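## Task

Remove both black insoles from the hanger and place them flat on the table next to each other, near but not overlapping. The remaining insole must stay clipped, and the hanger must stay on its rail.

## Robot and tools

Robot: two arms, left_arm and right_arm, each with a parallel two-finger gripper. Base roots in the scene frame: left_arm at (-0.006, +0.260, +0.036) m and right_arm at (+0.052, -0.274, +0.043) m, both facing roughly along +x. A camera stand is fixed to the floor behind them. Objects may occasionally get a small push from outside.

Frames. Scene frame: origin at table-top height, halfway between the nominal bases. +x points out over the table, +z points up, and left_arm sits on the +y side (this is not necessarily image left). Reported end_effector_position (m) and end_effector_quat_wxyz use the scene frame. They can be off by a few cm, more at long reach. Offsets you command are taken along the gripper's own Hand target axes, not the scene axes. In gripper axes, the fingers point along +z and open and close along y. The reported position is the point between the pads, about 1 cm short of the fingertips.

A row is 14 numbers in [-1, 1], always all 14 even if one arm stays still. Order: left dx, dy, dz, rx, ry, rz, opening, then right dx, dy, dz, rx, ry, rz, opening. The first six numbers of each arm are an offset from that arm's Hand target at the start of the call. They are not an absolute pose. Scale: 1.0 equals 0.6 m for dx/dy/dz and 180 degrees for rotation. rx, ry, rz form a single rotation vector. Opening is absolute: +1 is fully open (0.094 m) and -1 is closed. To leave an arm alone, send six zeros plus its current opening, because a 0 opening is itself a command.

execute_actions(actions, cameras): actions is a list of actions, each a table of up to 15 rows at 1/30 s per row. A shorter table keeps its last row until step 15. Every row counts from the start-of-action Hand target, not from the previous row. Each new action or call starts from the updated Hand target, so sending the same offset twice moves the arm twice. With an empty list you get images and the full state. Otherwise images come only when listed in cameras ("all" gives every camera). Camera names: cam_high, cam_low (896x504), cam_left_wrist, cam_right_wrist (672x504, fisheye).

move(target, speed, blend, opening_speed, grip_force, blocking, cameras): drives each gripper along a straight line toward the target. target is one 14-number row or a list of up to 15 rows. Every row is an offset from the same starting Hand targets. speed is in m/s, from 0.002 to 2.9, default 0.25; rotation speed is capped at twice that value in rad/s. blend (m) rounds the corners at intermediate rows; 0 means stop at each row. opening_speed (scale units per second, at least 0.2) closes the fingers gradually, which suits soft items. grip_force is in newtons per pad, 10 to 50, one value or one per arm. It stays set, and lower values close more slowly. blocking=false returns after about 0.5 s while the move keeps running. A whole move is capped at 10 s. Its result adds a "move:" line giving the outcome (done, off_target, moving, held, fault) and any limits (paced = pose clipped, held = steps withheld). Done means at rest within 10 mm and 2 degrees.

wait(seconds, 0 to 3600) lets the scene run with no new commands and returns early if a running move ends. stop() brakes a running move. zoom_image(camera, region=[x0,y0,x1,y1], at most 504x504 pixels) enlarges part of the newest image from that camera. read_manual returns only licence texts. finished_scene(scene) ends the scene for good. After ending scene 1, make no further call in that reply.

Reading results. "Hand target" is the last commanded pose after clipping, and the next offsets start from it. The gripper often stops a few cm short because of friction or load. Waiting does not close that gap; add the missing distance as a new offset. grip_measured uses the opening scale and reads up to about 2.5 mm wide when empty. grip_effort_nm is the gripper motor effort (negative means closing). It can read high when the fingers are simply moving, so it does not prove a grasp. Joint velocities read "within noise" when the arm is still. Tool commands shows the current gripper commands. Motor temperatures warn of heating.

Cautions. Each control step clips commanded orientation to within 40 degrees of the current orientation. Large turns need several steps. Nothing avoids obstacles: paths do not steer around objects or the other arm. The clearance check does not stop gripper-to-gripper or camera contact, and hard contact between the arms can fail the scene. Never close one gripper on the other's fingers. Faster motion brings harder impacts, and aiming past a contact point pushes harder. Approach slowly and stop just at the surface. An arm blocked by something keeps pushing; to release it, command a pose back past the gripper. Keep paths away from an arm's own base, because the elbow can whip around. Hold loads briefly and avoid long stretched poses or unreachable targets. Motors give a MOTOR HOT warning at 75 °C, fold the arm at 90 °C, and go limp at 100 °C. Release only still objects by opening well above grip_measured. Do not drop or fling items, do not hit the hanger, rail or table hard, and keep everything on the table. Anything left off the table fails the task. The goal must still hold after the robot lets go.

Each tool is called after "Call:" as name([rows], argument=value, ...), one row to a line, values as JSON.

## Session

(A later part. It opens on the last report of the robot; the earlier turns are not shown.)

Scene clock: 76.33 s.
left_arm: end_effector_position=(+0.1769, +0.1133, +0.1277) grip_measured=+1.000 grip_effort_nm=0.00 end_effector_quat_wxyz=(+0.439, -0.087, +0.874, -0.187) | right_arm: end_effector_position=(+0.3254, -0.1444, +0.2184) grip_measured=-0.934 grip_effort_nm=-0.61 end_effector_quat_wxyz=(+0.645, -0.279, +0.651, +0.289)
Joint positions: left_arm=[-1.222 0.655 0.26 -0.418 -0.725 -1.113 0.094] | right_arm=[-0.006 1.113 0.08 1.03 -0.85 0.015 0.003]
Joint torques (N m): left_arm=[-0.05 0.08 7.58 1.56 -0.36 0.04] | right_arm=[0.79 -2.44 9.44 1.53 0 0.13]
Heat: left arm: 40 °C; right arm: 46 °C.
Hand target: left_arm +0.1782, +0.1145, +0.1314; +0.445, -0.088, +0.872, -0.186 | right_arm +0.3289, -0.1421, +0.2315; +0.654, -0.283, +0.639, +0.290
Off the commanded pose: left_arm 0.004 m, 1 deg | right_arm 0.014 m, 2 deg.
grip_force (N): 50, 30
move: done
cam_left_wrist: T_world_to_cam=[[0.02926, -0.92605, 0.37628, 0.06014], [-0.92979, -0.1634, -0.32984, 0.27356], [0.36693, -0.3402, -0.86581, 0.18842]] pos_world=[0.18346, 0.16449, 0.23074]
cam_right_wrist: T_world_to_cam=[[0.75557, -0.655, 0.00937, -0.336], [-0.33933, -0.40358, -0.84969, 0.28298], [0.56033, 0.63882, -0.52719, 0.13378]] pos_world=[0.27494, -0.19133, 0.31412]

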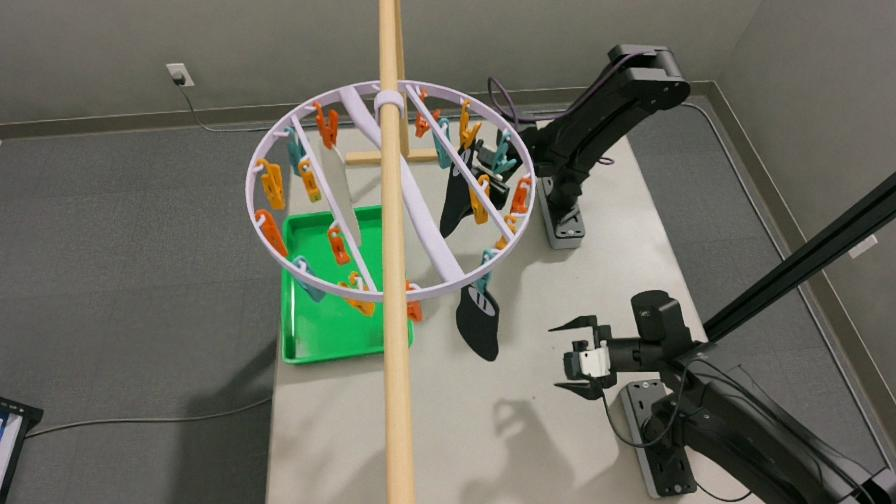

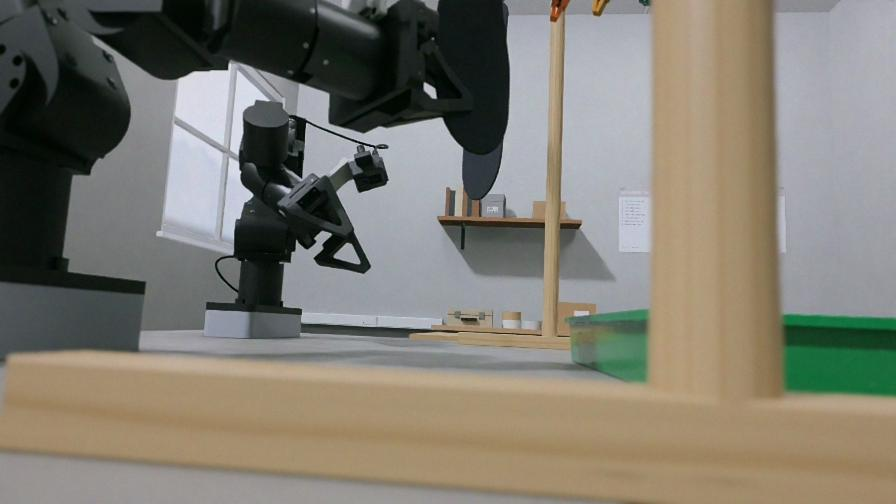

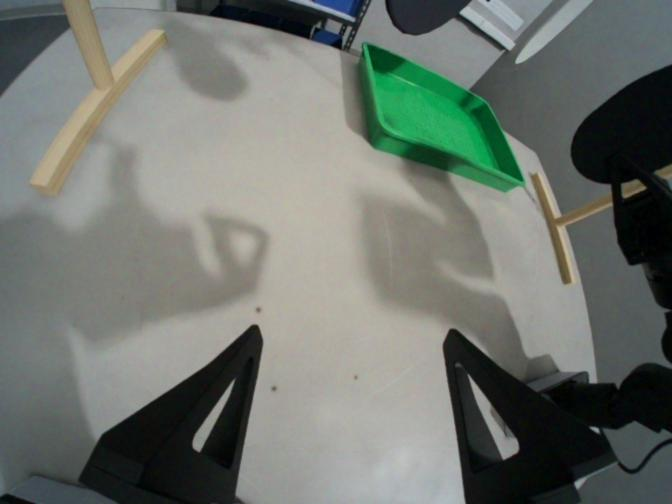

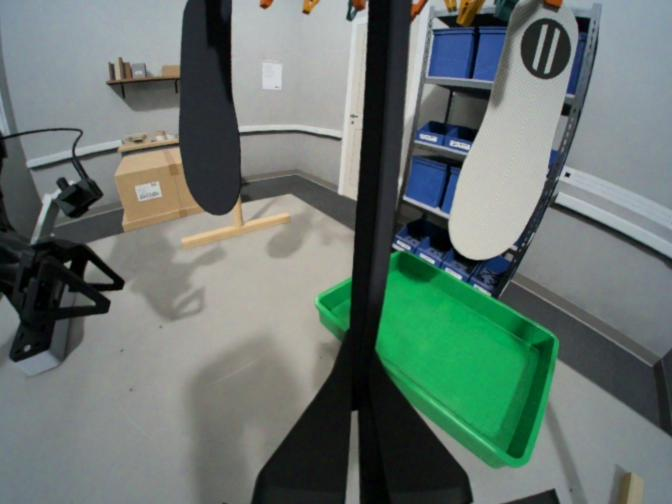

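Call:
move(target=[0, 0, 0, 0, 0, 0, 1, 0.05, 0, 0, 0, 0, 0, -1], speed=0.04, cameras=["all"])

Scene clock: 78.93 s.
left_arm: end_effector_position=(+0.1769, +0.1133, +0.1277) grip_measured=+1.000 grip_effort_nm=0.00 end_effector_quat_wxyz=(+0.439, -0.087, +0.874, -0.187) | right_arm: end_effector_position=(+0.3326, -0.1431, +0.2058) grip_measured=-0.935 grip_effort_nm=-0.66 end_effector_quat_wxyz=(+0.659, -0.287, +0.635, +0.284)
Joint positions: left_arm=[-1.222 0.655 0.26 -0.418 -0.725 -1.113 0.094] | right_arm=[-0.001 1.392 0.056 1.381 -0.85 0.015 0.003]
Joint torques (N m): left_arm=[0.01 0.13 7.75 1.58 -0.29 0.05] | right_arm=[0.69 -2.1 3.78 1.61 0.08 0.11]
Heat: left arm: 40 °C; right arm: 46 °C.
Hand target: left_arm +0.1782, +0.1145, +0.1314; +0.445, -0.088, +0.872, -0.186 | right_arm +0.3294, -0.1417, +0.2016; +0.654, -0.283, +0.639, +0.290
Off the commanded pose: left_arm 0.004 m, 1 deg | right_arm 0.006 m, 1 deg.
grip_force (N): 50, 30
move: done
cam_left_wrist: T_world_to_cam=[[0.02926, -0.92605, 0.37628, 0.06014], [-0.92979, -0.1634, -0.32984, 0.27356], [0.36693, -0.3402, -0.86581, 0.18842]] pos_world=[0.18346, 0.16449, 0.23074]
cam_right_wrist: T_world_to_cam=[[0.75749, -0.65122, 0.04613, -0.34815], [-0.2964, -0.40601, -0.86447, 0.26364], [0.58169, 0.64115, -0.50057, 0.11005]] pos_world=[0.27785, -0.19024, 0.29905]

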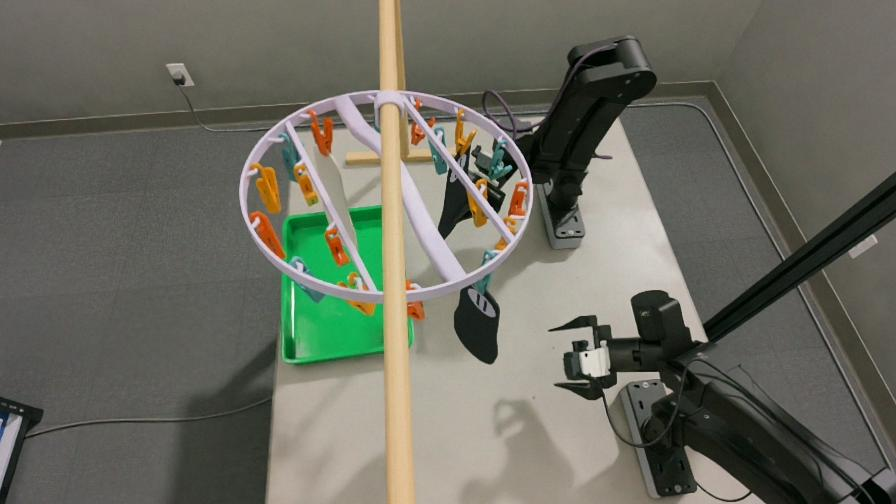

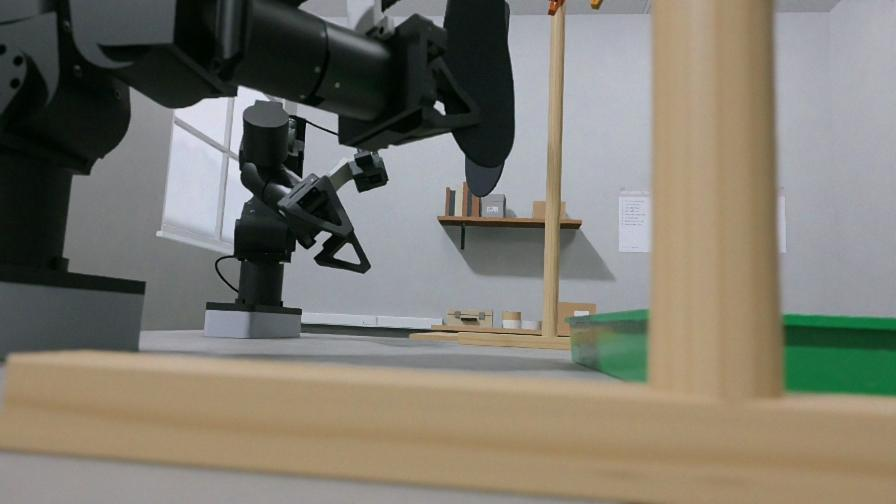

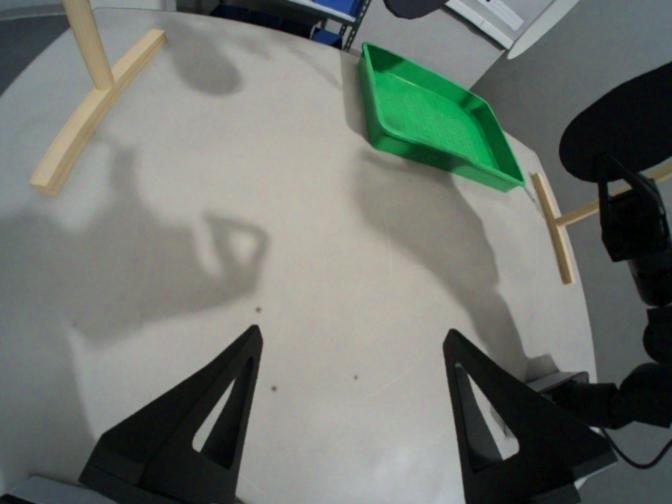

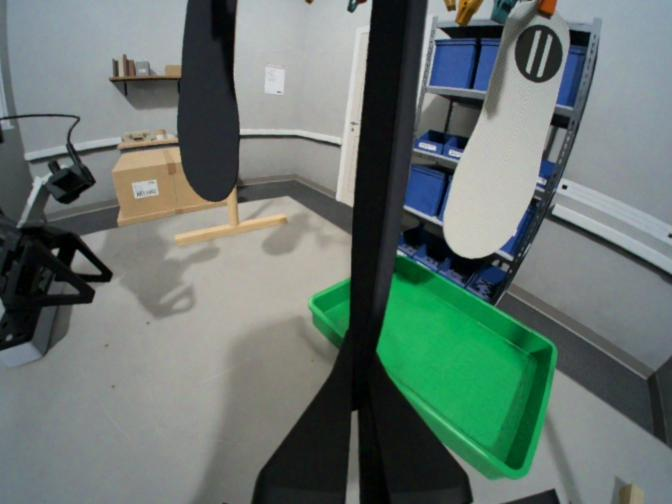

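Call:
move(target=[0, 0, 0, 0, 0, 0, 1, 0.04, 0, 0, 0, 0, 0, -1], speed=0.03, cameras=["cam_high", "cam_low", "cam_right_wrist"])

Scene clock: 82.47 s.
left_arm: end_effector_position=(+0.1769, +0.1133, +0.1277) grip_measured=+1.000 grip_effort_nm=0.00 end_effector_quat_wxyz=(+0.439, -0.087, +0.874, -0.187) | right_arm: end_effector_position=(+0.3333, -0.1431, +0.1854) grip_measured=-0.935 grip_effort_nm=-0.66 end_effector_quat_wxyz=(+0.653, -0.288, +0.641, +0.283)
Joint positions: left_arm=[-1.222 0.655 0.26 -0.418 -0.725 -1.113 0.094] | right_arm=[-0.001 1.592 0.035 1.578 -0.85 0.002 0.003]
Joint torques (N m): left_arm=[-0.14 0.21 7.6 1.54 -0.34 0.05] | right_arm=[0.88 -2.55 2.3 1.47 0.08 -0.08]
Heat: left arm: 40 °C; right arm: 46 °C.
Hand target: left_arm +0.1782, +0.1145, +0.1314; +0.445, -0.088, +0.872, -0.186 | right_arm +0.3297, -0.1413, +0.1775; +0.654, -0.283, +0.639, +0.290
Off the commanded pose: left_arm 0.004 m, 1 deg | right_arm 0.009 m, 1 deg.
joint read past its limit (right arm) — joint 4 (wrist pitch), upper limit.
joint sent to its limit (right arm) — joint 4 (wrist pitch), upper limit. The joint targets still meet the commanded pose.
grip_force (N): 50, 30
move: done
cam_right_wrist: T_world_to_cam=[[0.75798, -0.65105, 0.03997, -0.34679], [-0.30962, -0.41306, -0.85646, 0.24809], [0.5741, 0.63681, -0.51467, 0.10386]] pos_world=[0.28005, -0.18944, 0.27979]

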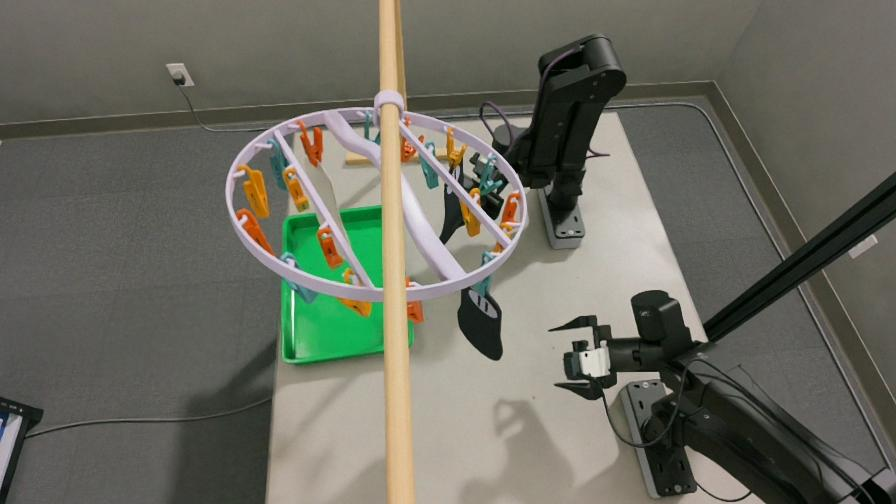

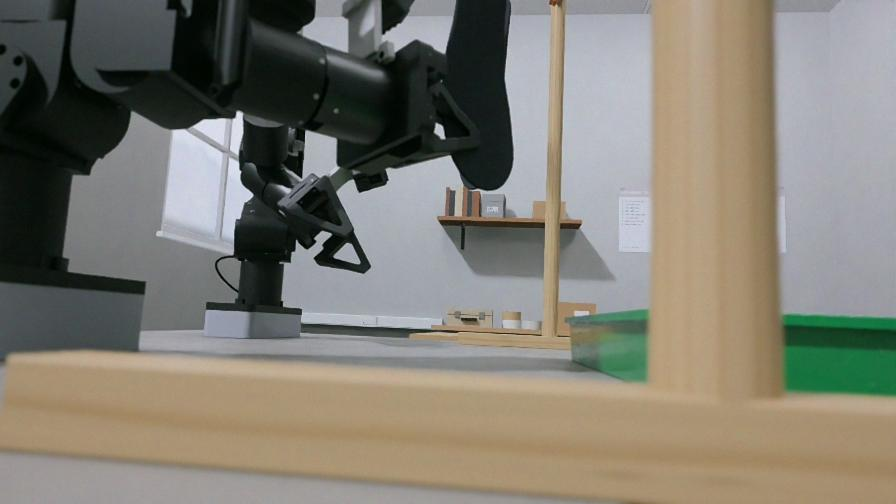

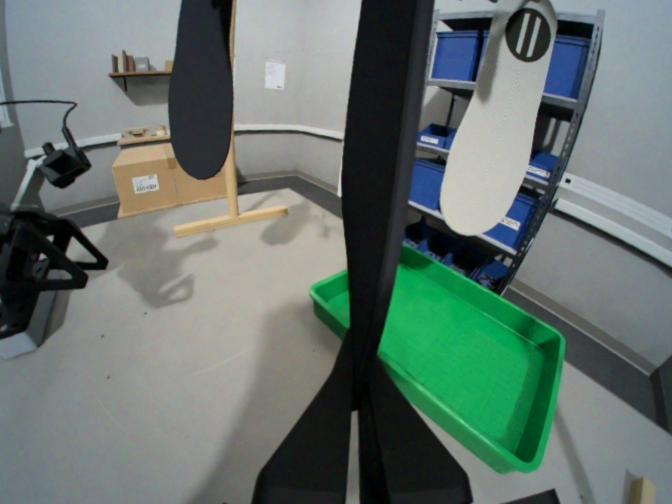

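Call:
execute_actions(actions=[], cameras=["all"])

Scene clock: 85.73 s.
left_arm: end_effector_position=(+0.1769, +0.1133, +0.1277) grip_measured=+1.000 grip_effort_nm=0.01 end_effector_quat_wxyz=(+0.439, -0.087, +0.874, -0.187) | right_arm: end_effector_position=(+0.3333, -0.1431, +0.1854) grip_measured=-0.935 grip_effort_nm=-0.66 end_effector_quat_wxyz=(+0.653, -0.288, +0.641, +0.283)
Joint positions: left_arm=[-1.222 0.655 0.26 -0.418 -0.725 -1.113 0.094] | right_arm=[-0.001 1.592 0.035 1.578 -0.85 0.002 0.003]
Joint velocities: within noise
Joint torques (N m): left_arm=[-0.17 0.17 7.77 1.57 -0.31 0.02] | right_arm=[0.87 -2.55 2.32 1.48 0.08 -0.09]
Motor temperatures (°C): left_arm=[24 29 40 35 22 22 25] | right_arm=[25 30 42 46 25 22 29]
Heat: left arm: 40 °C; right arm: 46 °C.
Hand target: left_arm +0.1782, +0.1145, +0.1314; +0.445, -0.088, +0.872, -0.186 | right_arm +0.3297, -0.1413, +0.1775; +0.654, -0.283, +0.639, +0.290
Tool commands: left_gripper/opening=+1.0 right_gripper/opening=-1.0
Off the commanded pose: left_arm 0.004 m, 1 deg | right_arm 0.009 m, 1 deg.
joint read past its limit (right arm) — joint 4 (wrist pitch), upper limit.
grip_force (N): 50, 30
camera_calibration:
cam_left_wrist: T_world_to_cam=[[0.02926, -0.92605, 0.37628, 0.06014], [-0.92979, -0.1634, -0.32984, 0.27356], [0.36693, -0.3402, -0.86581, 0.18842]] pos_world=[0.18346, 0.16449, 0.23074]
cam_right_wrist: T_world_to_cam=[[0.75791, -0.65109, 0.04069, -0.34691], [-0.30906, -0.41329, -0.85655, 0.24796], [0.57451, 0.63661, -0.51446, 0.10376]] pos_world=[0.27995, -0.18944, 0.27989]

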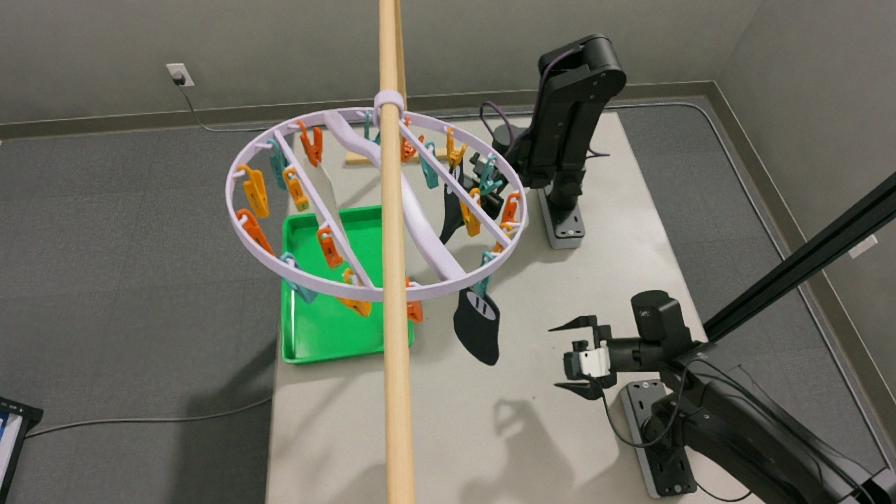

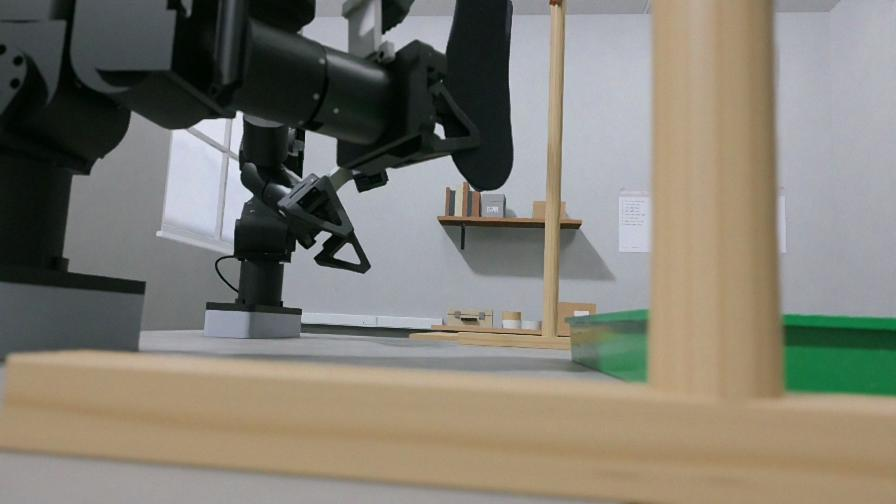

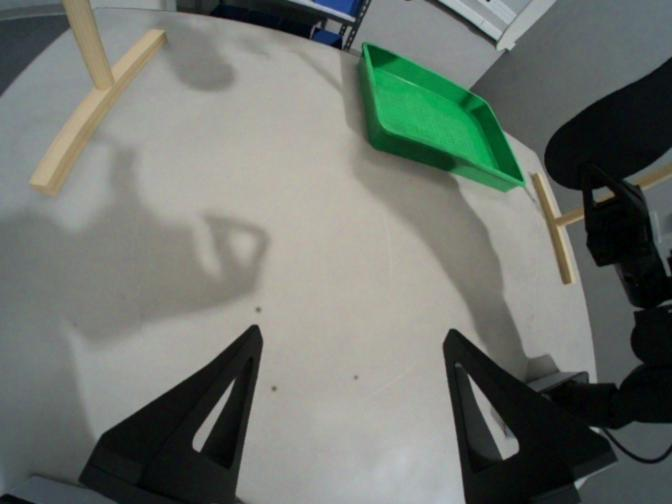

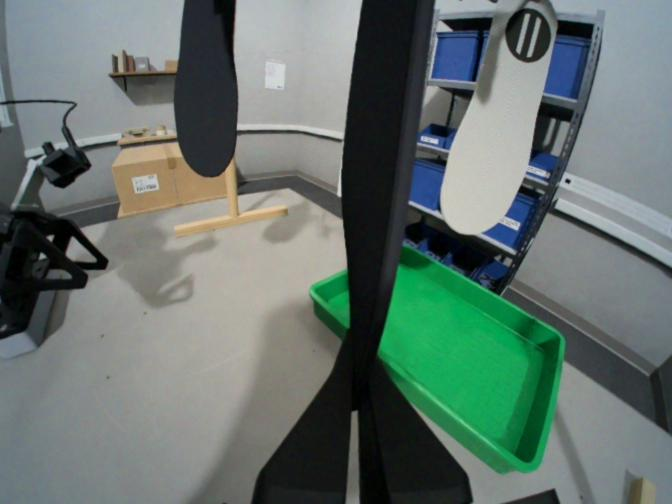

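Call:
zoom_image(camera="cam_high", region=[380, 80, 560, 300])

Call:
zoom_image(camera="cam_right_wrist", region=[280, 0, 480, 200])

Scaled by 2.291 from the camera's image (finer frame: 1280x720).

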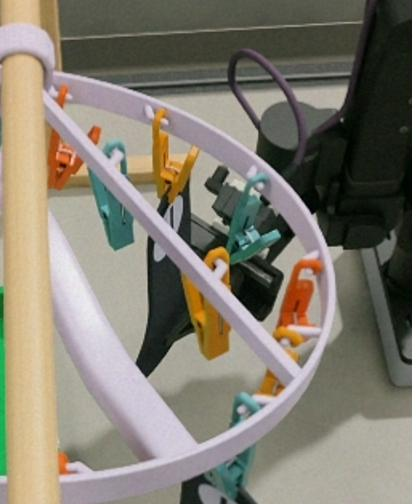

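Scaled by 2.520 from the camera's image (finer frame: 960x720).

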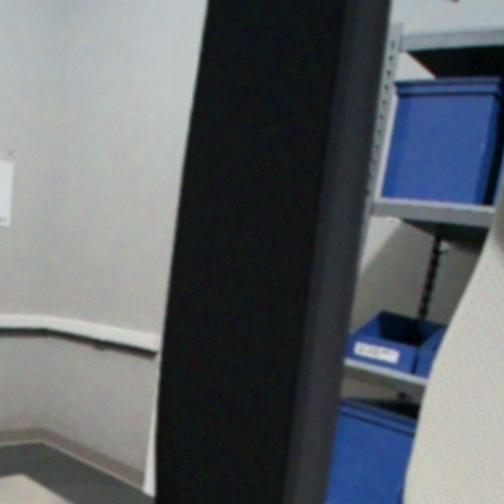

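Call:
move(target=[0, 0, 0, 0, 0, 0, 1, 0.058, 0, -0.004, 0, 0.0444, 0, -1], speed=0.05, cameras=["cam_high", "cam_right_wrist"])

Scene clock: 99.10 s.
left_arm: end_effector_position=(+0.1769, +0.1133, +0.1277) grip_measured=+1.000 grip_effort_nm=0.00 end_effector_quat_wxyz=(+0.439, -0.087, +0.874, -0.187) | right_arm: end_effector_position=(+0.3340, -0.1431, +0.1676) grip_measured=-0.935 grip_effort_nm=-0.66 end_effector_quat_wxyz=(+0.645, -0.316, +0.647, +0.256)
Joint positions: left_arm=[-1.222 0.655 0.26 -0.418 -0.725 -1.113 0.094] | right_arm=[-0.001 1.644 0.035 1.554 -0.85 -0.118 0.003]
Joint torques (N m): left_arm=[0.16 0.24 7.75 1.55 -0.28 0.07] | right_arm=[0.51 -2.52 1.32 0.85 0.08 -0.1]
Heat: left arm: 40 °C; right arm: 45 °C.
Hand target: left_arm +0.1782, +0.1145, +0.1314; +0.445, -0.088, +0.872, -0.186 | right_arm +0.3287, -0.1424, +0.1427; +0.608, -0.303, +0.683, +0.269
Off the commanded pose: left_arm 0.004 m, 1 deg | right_arm 0.025 m, 6 deg.
grip_force (N): 50, 30
move: off_target (right_arm)
cam_right_wrist: T_world_to_cam=[[0.75794, -0.64437, 0.10153, -0.35592], [-0.29774, -0.48022, -0.82507, 0.21421], [0.58041, 0.59513, -0.55584, 0.09321]] pos_world=[0.27945, -0.18195, 0.26468]

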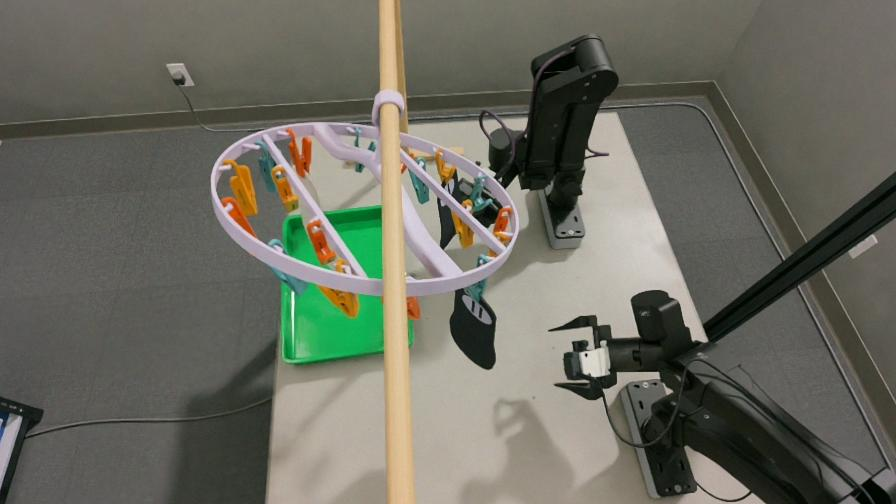

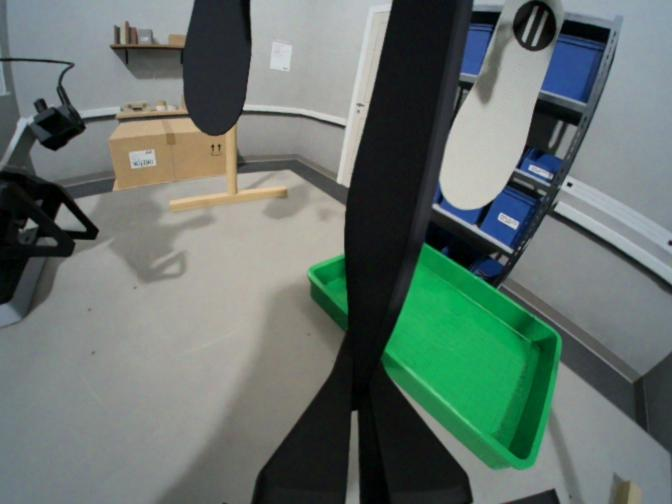

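Call:
zoom_image(camera="cam_high", region=[380, 100, 560, 300])

Scaled by 2.520 from the camera's image (finer frame: 1280x720).

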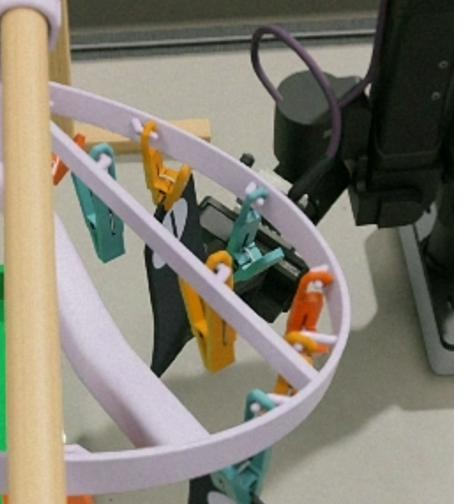

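Call:
move(target=[0, 0, 0, 0, 0, 0, 1, 0.05, 0, -0.008, 0, 0.0389, 0, -1], speed=0.05, cameras=["cam_high", "cam_right_wrist"])

Scene clock: 103.90 s.
left_arm: end_effector_position=(+0.1769, +0.1133, +0.1277) grip_measured=+1.000 grip_effort_nm=0.01 end_effector_quat_wxyz=(+0.439, -0.087, +0.874, -0.187) | right_arm: end_effector_position=(+0.3209, -0.1462, +0.1118) grip_measured=-0.935 grip_effort_nm=-0.66 end_effector_quat_wxyz=(+0.562, -0.318, +0.719, +0.257)
Joint positions: left_arm=[-1.222 0.655 0.26 -0.418 -0.725 -1.113 0.094] | right_arm=[-0.007 1.615 0.022 1.233 -0.836 -0.26 0.003]
Joint torques (N m): left_arm=[-0.09 0.24 7.69 1.49 -0.33 0.04] | right_arm=[-0.64 -4.78 3.78 1.39 -0.15 -0.1]
Heat: left arm: 40 °C; right arm: 44 °C.
Hand target: left_arm +0.1782, +0.1145, +0.1314; +0.445, -0.088, +0.872, -0.186 | right_arm +0.3233, -0.1486, +0.1136; +0.565, -0.319, +0.719, +0.250
Off the commanded pose: left_arm 0.004 m, 1 deg | right_arm 0.004 m, 1 deg.
grip_force (N): 50, 30
move: done
cam_right_wrist: T_world_to_cam=[[0.76885, -0.6394, 0.00685, -0.33447], [-0.4514, -0.55031, -0.70243, 0.18823], [0.4529, 0.53697, -0.71172, 0.12152]] pos_world=[0.28709, -0.17553, 0.221]

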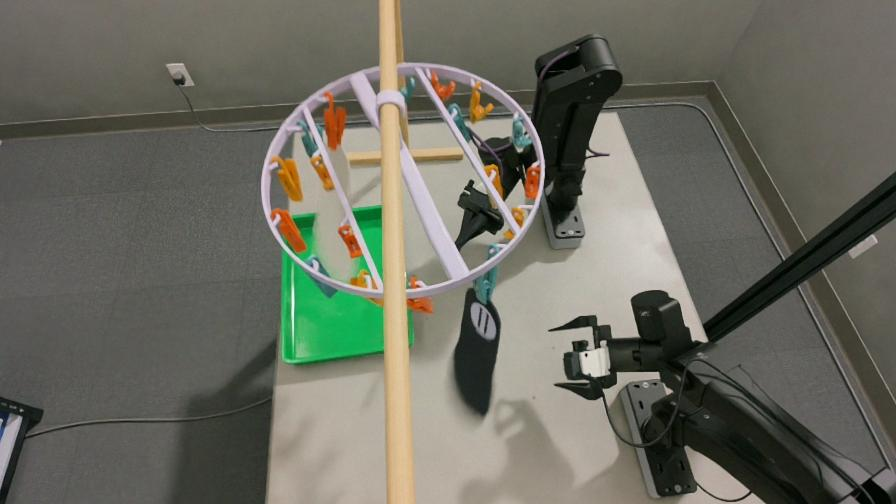

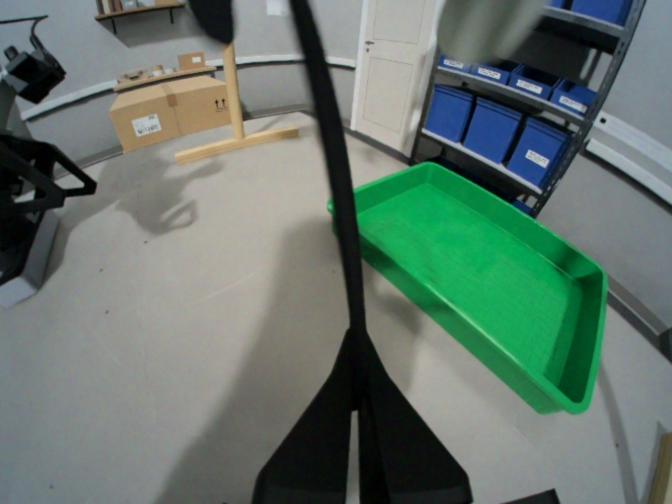

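Call:
wait(seconds=1.0, cameras=["all"])

Scene clock: 105.13 s.
left_arm: end_effector_position=(+0.1769, +0.1133, +0.1277) grip_measured=+1.000 grip_effort_nm=0.00 end_effector_quat_wxyz=(+0.439, -0.087, +0.874, -0.187) | right_arm: end_effector_position=(+0.3208, -0.1462, +0.1117) grip_measured=-0.935 grip_effort_nm=-0.66 end_effector_quat_wxyz=(+0.562, -0.318, +0.719, +0.257)
Joint positions: left_arm=[-1.222 0.655 0.26 -0.418 -0.725 -1.113 0.094] | right_arm=[-0.007 1.615 0.022 1.232 -0.836 -0.261 0.003]
Joint torques (N m): left_arm=[-0.18 0.09 7.68 1.58 -0.34 0.01] | right_arm=[-0.64 -4.77 3.79 1.41 -0.15 -0.09]
Heat: left arm: 40 °C; right arm: 44 °C.
Hand target: left_arm +0.1782, +0.1145, +0.1314; +0.445, -0.088, +0.872, -0.186 | right_arm +0.3232, -0.1485, +0.1135; +0.565, -0.319, +0.719, +0.250
Tool commands: left_gripper/opening=+1.0 right_gripper/opening=-1.0
Off the commanded pose: left_arm 0.004 m, 1 deg | right_arm 0.004 m, 1 deg.
grip_force (N): 50, 30
wait: 1.00 s; at rest from the start
cam_left_wrist: T_world_to_cam=[[0.02926, -0.92605, 0.37628, 0.06014], [-0.92979, -0.1634, -0.32984, 0.27356], [0.36693, -0.3402, -0.86581, 0.18842]] pos_world=[0.18346, 0.16449, 0.23074]
cam_right_wrist: T_world_to_cam=[[0.76891, -0.63932, 0.0066, -0.33443], [-0.45171, -0.55052, -0.70206, 0.18813], [0.45248, 0.53684, -0.71209, 0.12163]] pos_world=[0.28709, -0.17553, 0.2209]

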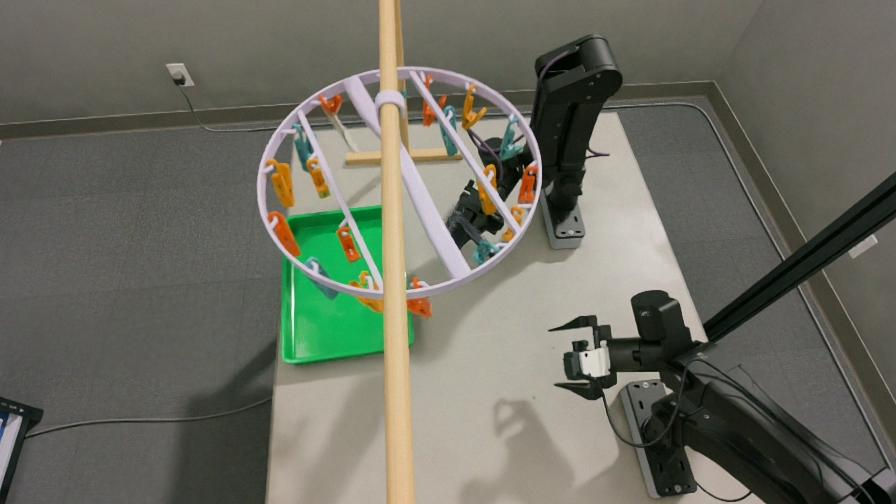

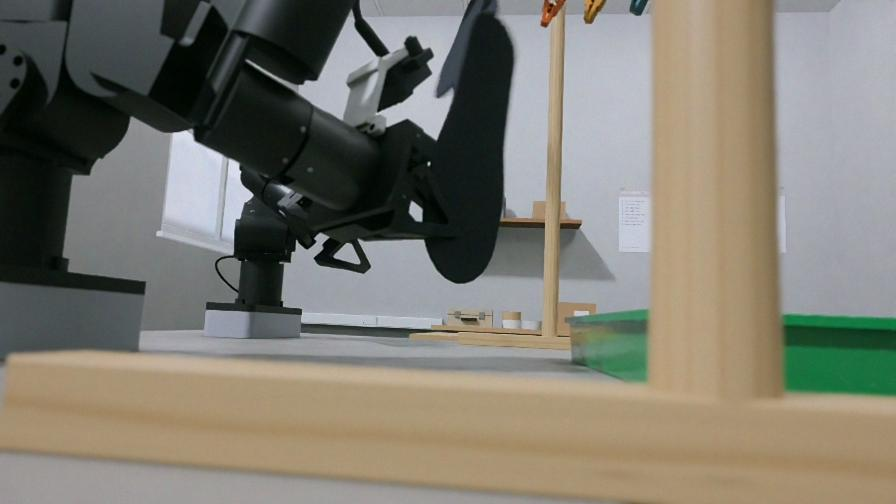

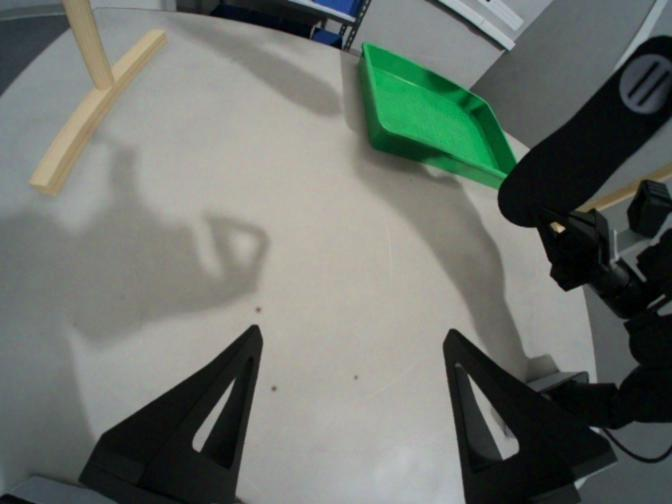

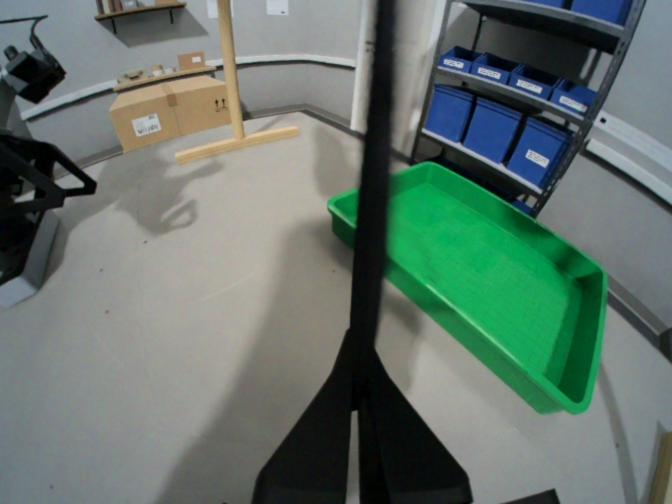

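Call:
wait(seconds=0.1, cameras=["all"])

Scene clock: 121.50 s.
left_arm: end_effector_position=(+0.1769, +0.1133, +0.1277) grip_measured=+1.000 grip_effort_nm=0.01 end_effector_quat_wxyz=(+0.439, -0.087, +0.874, -0.187) | right_arm: end_effector_position=(+0.3208, -0.1462, +0.1117) grip_measured=-0.935 grip_effort_nm=-0.66 end_effector_quat_wxyz=(+0.562, -0.318, +0.719, +0.257)
Joint positions: left_arm=[-1.222 0.655 0.26 -0.418 -0.725 -1.113 0.094] | right_arm=[-0.007 1.615 0.022 1.232 -0.836 -0.261 0.003]
Joint torques (N m): left_arm=[-0.02 0.25 7.64 1.53 -0.32 0.01] | right_arm=[-0.65 -4.78 3.77 1.41 -0.14 -0.09]
Heat: left arm: 39 °C; right arm: 44 °C.
Hand target: left_arm +0.1782, +0.1145, +0.1314; +0.445, -0.088, +0.872, -0.186 | right_arm +0.3232, -0.1485, +0.1136; +0.565, -0.319, +0.719, +0.250
Tool commands: left_gripper/opening=+1.0 right_gripper/opening=-1.0
Off the commanded pose: left_arm 0.004 m, 1 deg | right_arm 0.004 m, 1 deg.
grip_force (N): 50, 30
wait: 0.10 s; at rest from the start
cam_left_wrist: T_world_to_cam=[[0.02926, -0.92605, 0.37628, 0.06014], [-0.92979, -0.1634, -0.32984, 0.27356], [0.36693, -0.3402, -0.86581, 0.18842]] pos_world=[0.18346, 0.16449, 0.23074]
cam_right_wrist: T_world_to_cam=[[0.76891, -0.63932, 0.0066, -0.33443], [-0.45171, -0.55052, -0.70206, 0.18813], [0.45248, 0.53684, -0.71209, 0.12163]] pos_world=[0.28709, -0.17553, 0.2209]

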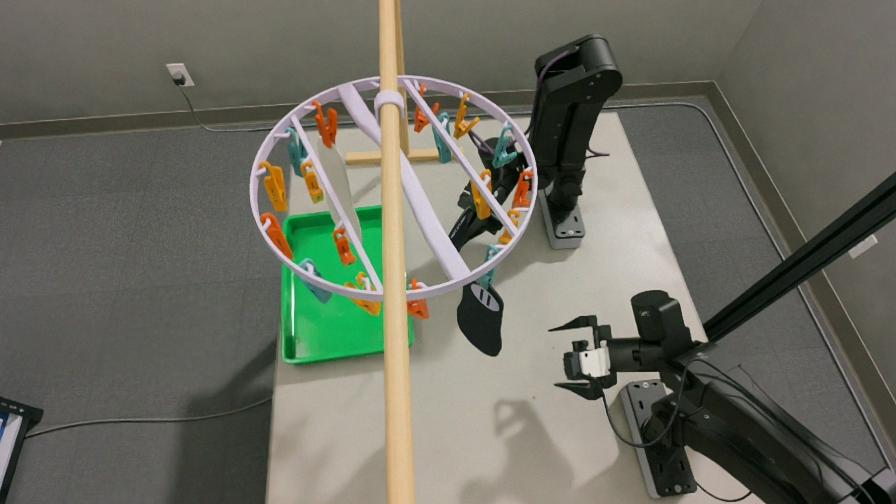

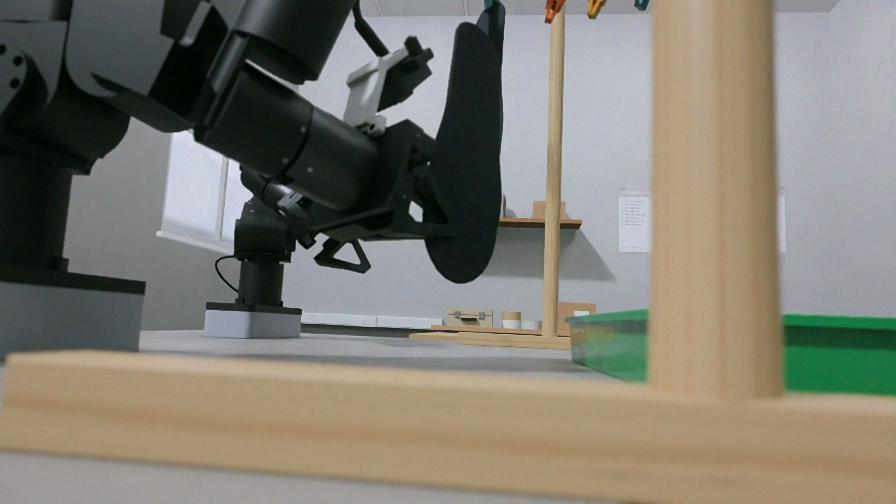

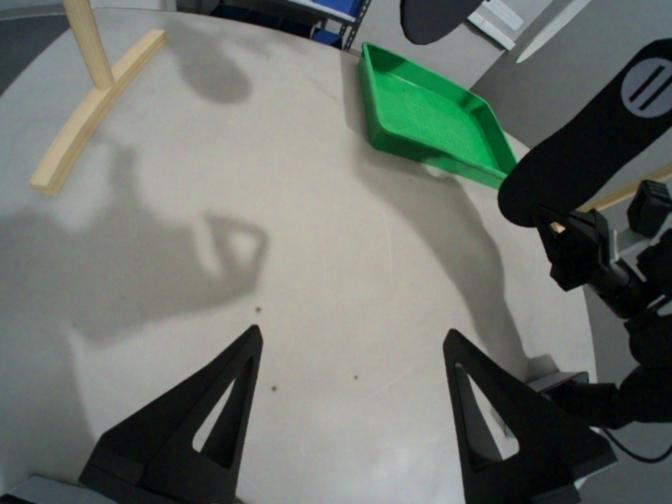

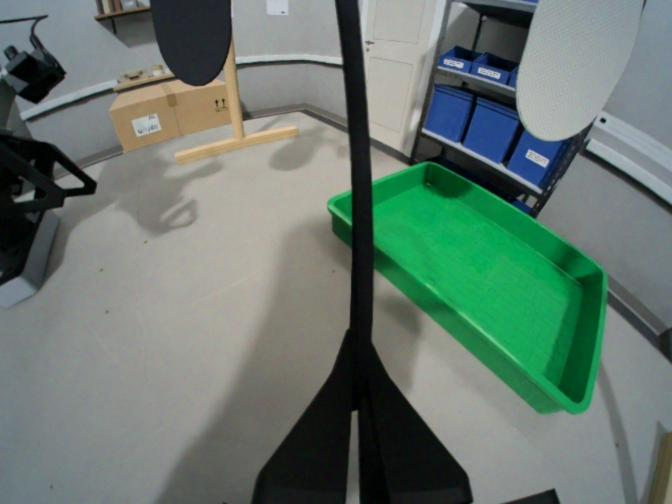

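Call:
move([
  [0, 0, 0, 0, 0, 0, 1, -0.031, 0.0011, 0.0111, 0.0479, 0.0246, 0.5038, -1],
  [0, 0, 0, 0, 0, 0, 1, -0.0215, -0.0576, 0.2535, 0.2185, -0.1473, 0.5484, -1],
], speed=[0.4, 0.3], blend=[0.03, 0], cameras=["all"])

Scene clock: 130.63 s.
left_arm: end_effector_position=(+0.1769, +0.1133, +0.1277) grip_measured=+1.000 grip_effort_nm=0.00 end_effector_quat_wxyz=(+0.439, -0.087, +0.874, -0.187) | right_arm: end_effector_position=(+0.4475, -0.0624, +0.0920) grip_measured=-0.935 grip_effort_nm=-0.66 end_effector_quat_wxyz=(+0.373, +0.558, +0.611, +0.419)
Joint positions: left_arm=[-1.222 0.655 0.26 -0.418 -0.725 -1.113 0.094] | right_arm=[0.721 1.931 0.633 0.849 0.552 1.831 0.003]
Joint torques (N m): left_arm=[-0.03 0.27 7.66 1.56 -0.33 0.06] | right_arm=[0.7 -7.35 7.58 1.44 0.38 0.04]
Heat: left arm: 39 °C; right arm: 44 °C.
Hand target: left_arm +0.1782, +0.1145, +0.1314; +0.445, -0.088, +0.872, -0.186 | right_arm +0.4501, -0.0599, +0.0900; +0.377, +0.560, +0.611, +0.412
Off the commanded pose: left_arm 0.004 m, 1 deg | right_arm 0.004 m, 1 deg.
grip_force (N): 50, 30
move: done
cam_left_wrist: T_world_to_cam=[[0.02926, -0.92605, 0.37628, 0.06014], [-0.92979, -0.1634, -0.32984, 0.27356], [0.36693, -0.3402, -0.86581, 0.18842]] pos_world=[0.18346, 0.16449, 0.23074]
cam_right_wrist: T_world_to_cam=[[-0.33788, -0.04862, -0.93993, 0.24103], [-0.58308, 0.79475, 0.16849, 0.34027], [0.73881, 0.60499, -0.29688, -0.15686]] pos_world=[0.39574, -0.16381, 0.12265]

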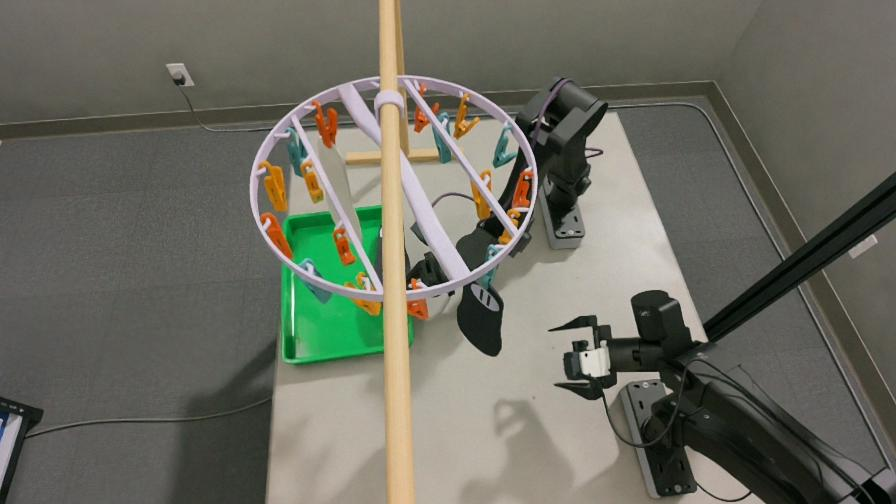

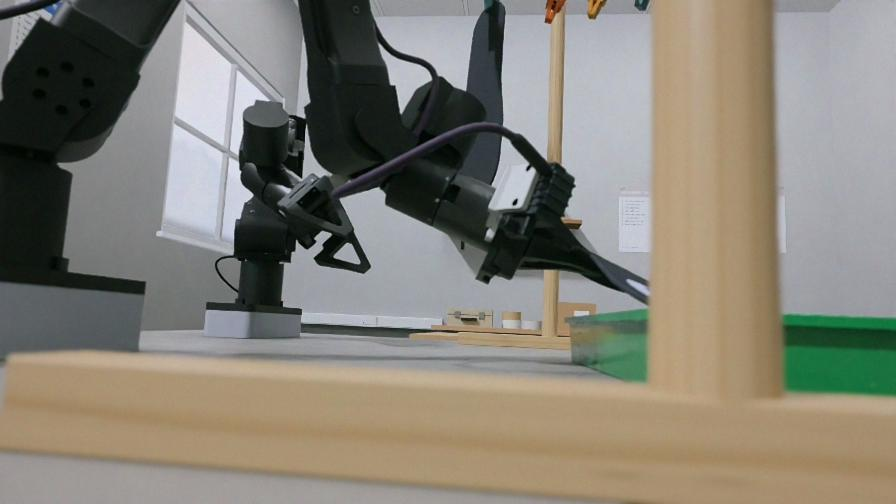

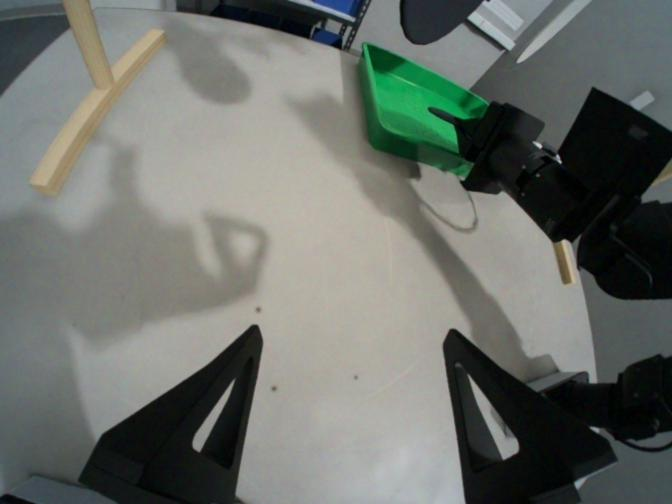

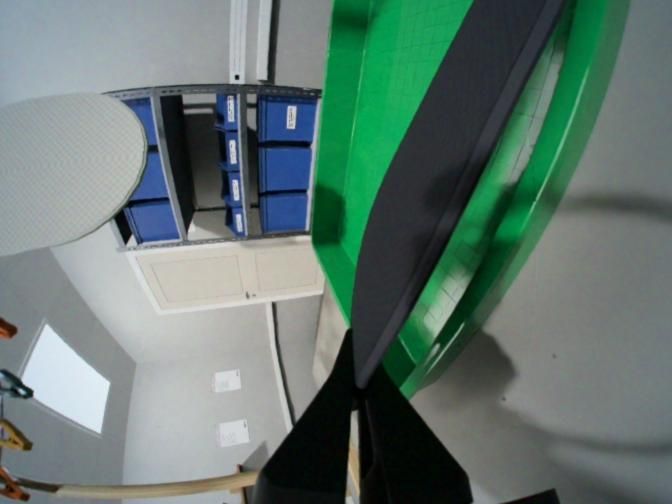

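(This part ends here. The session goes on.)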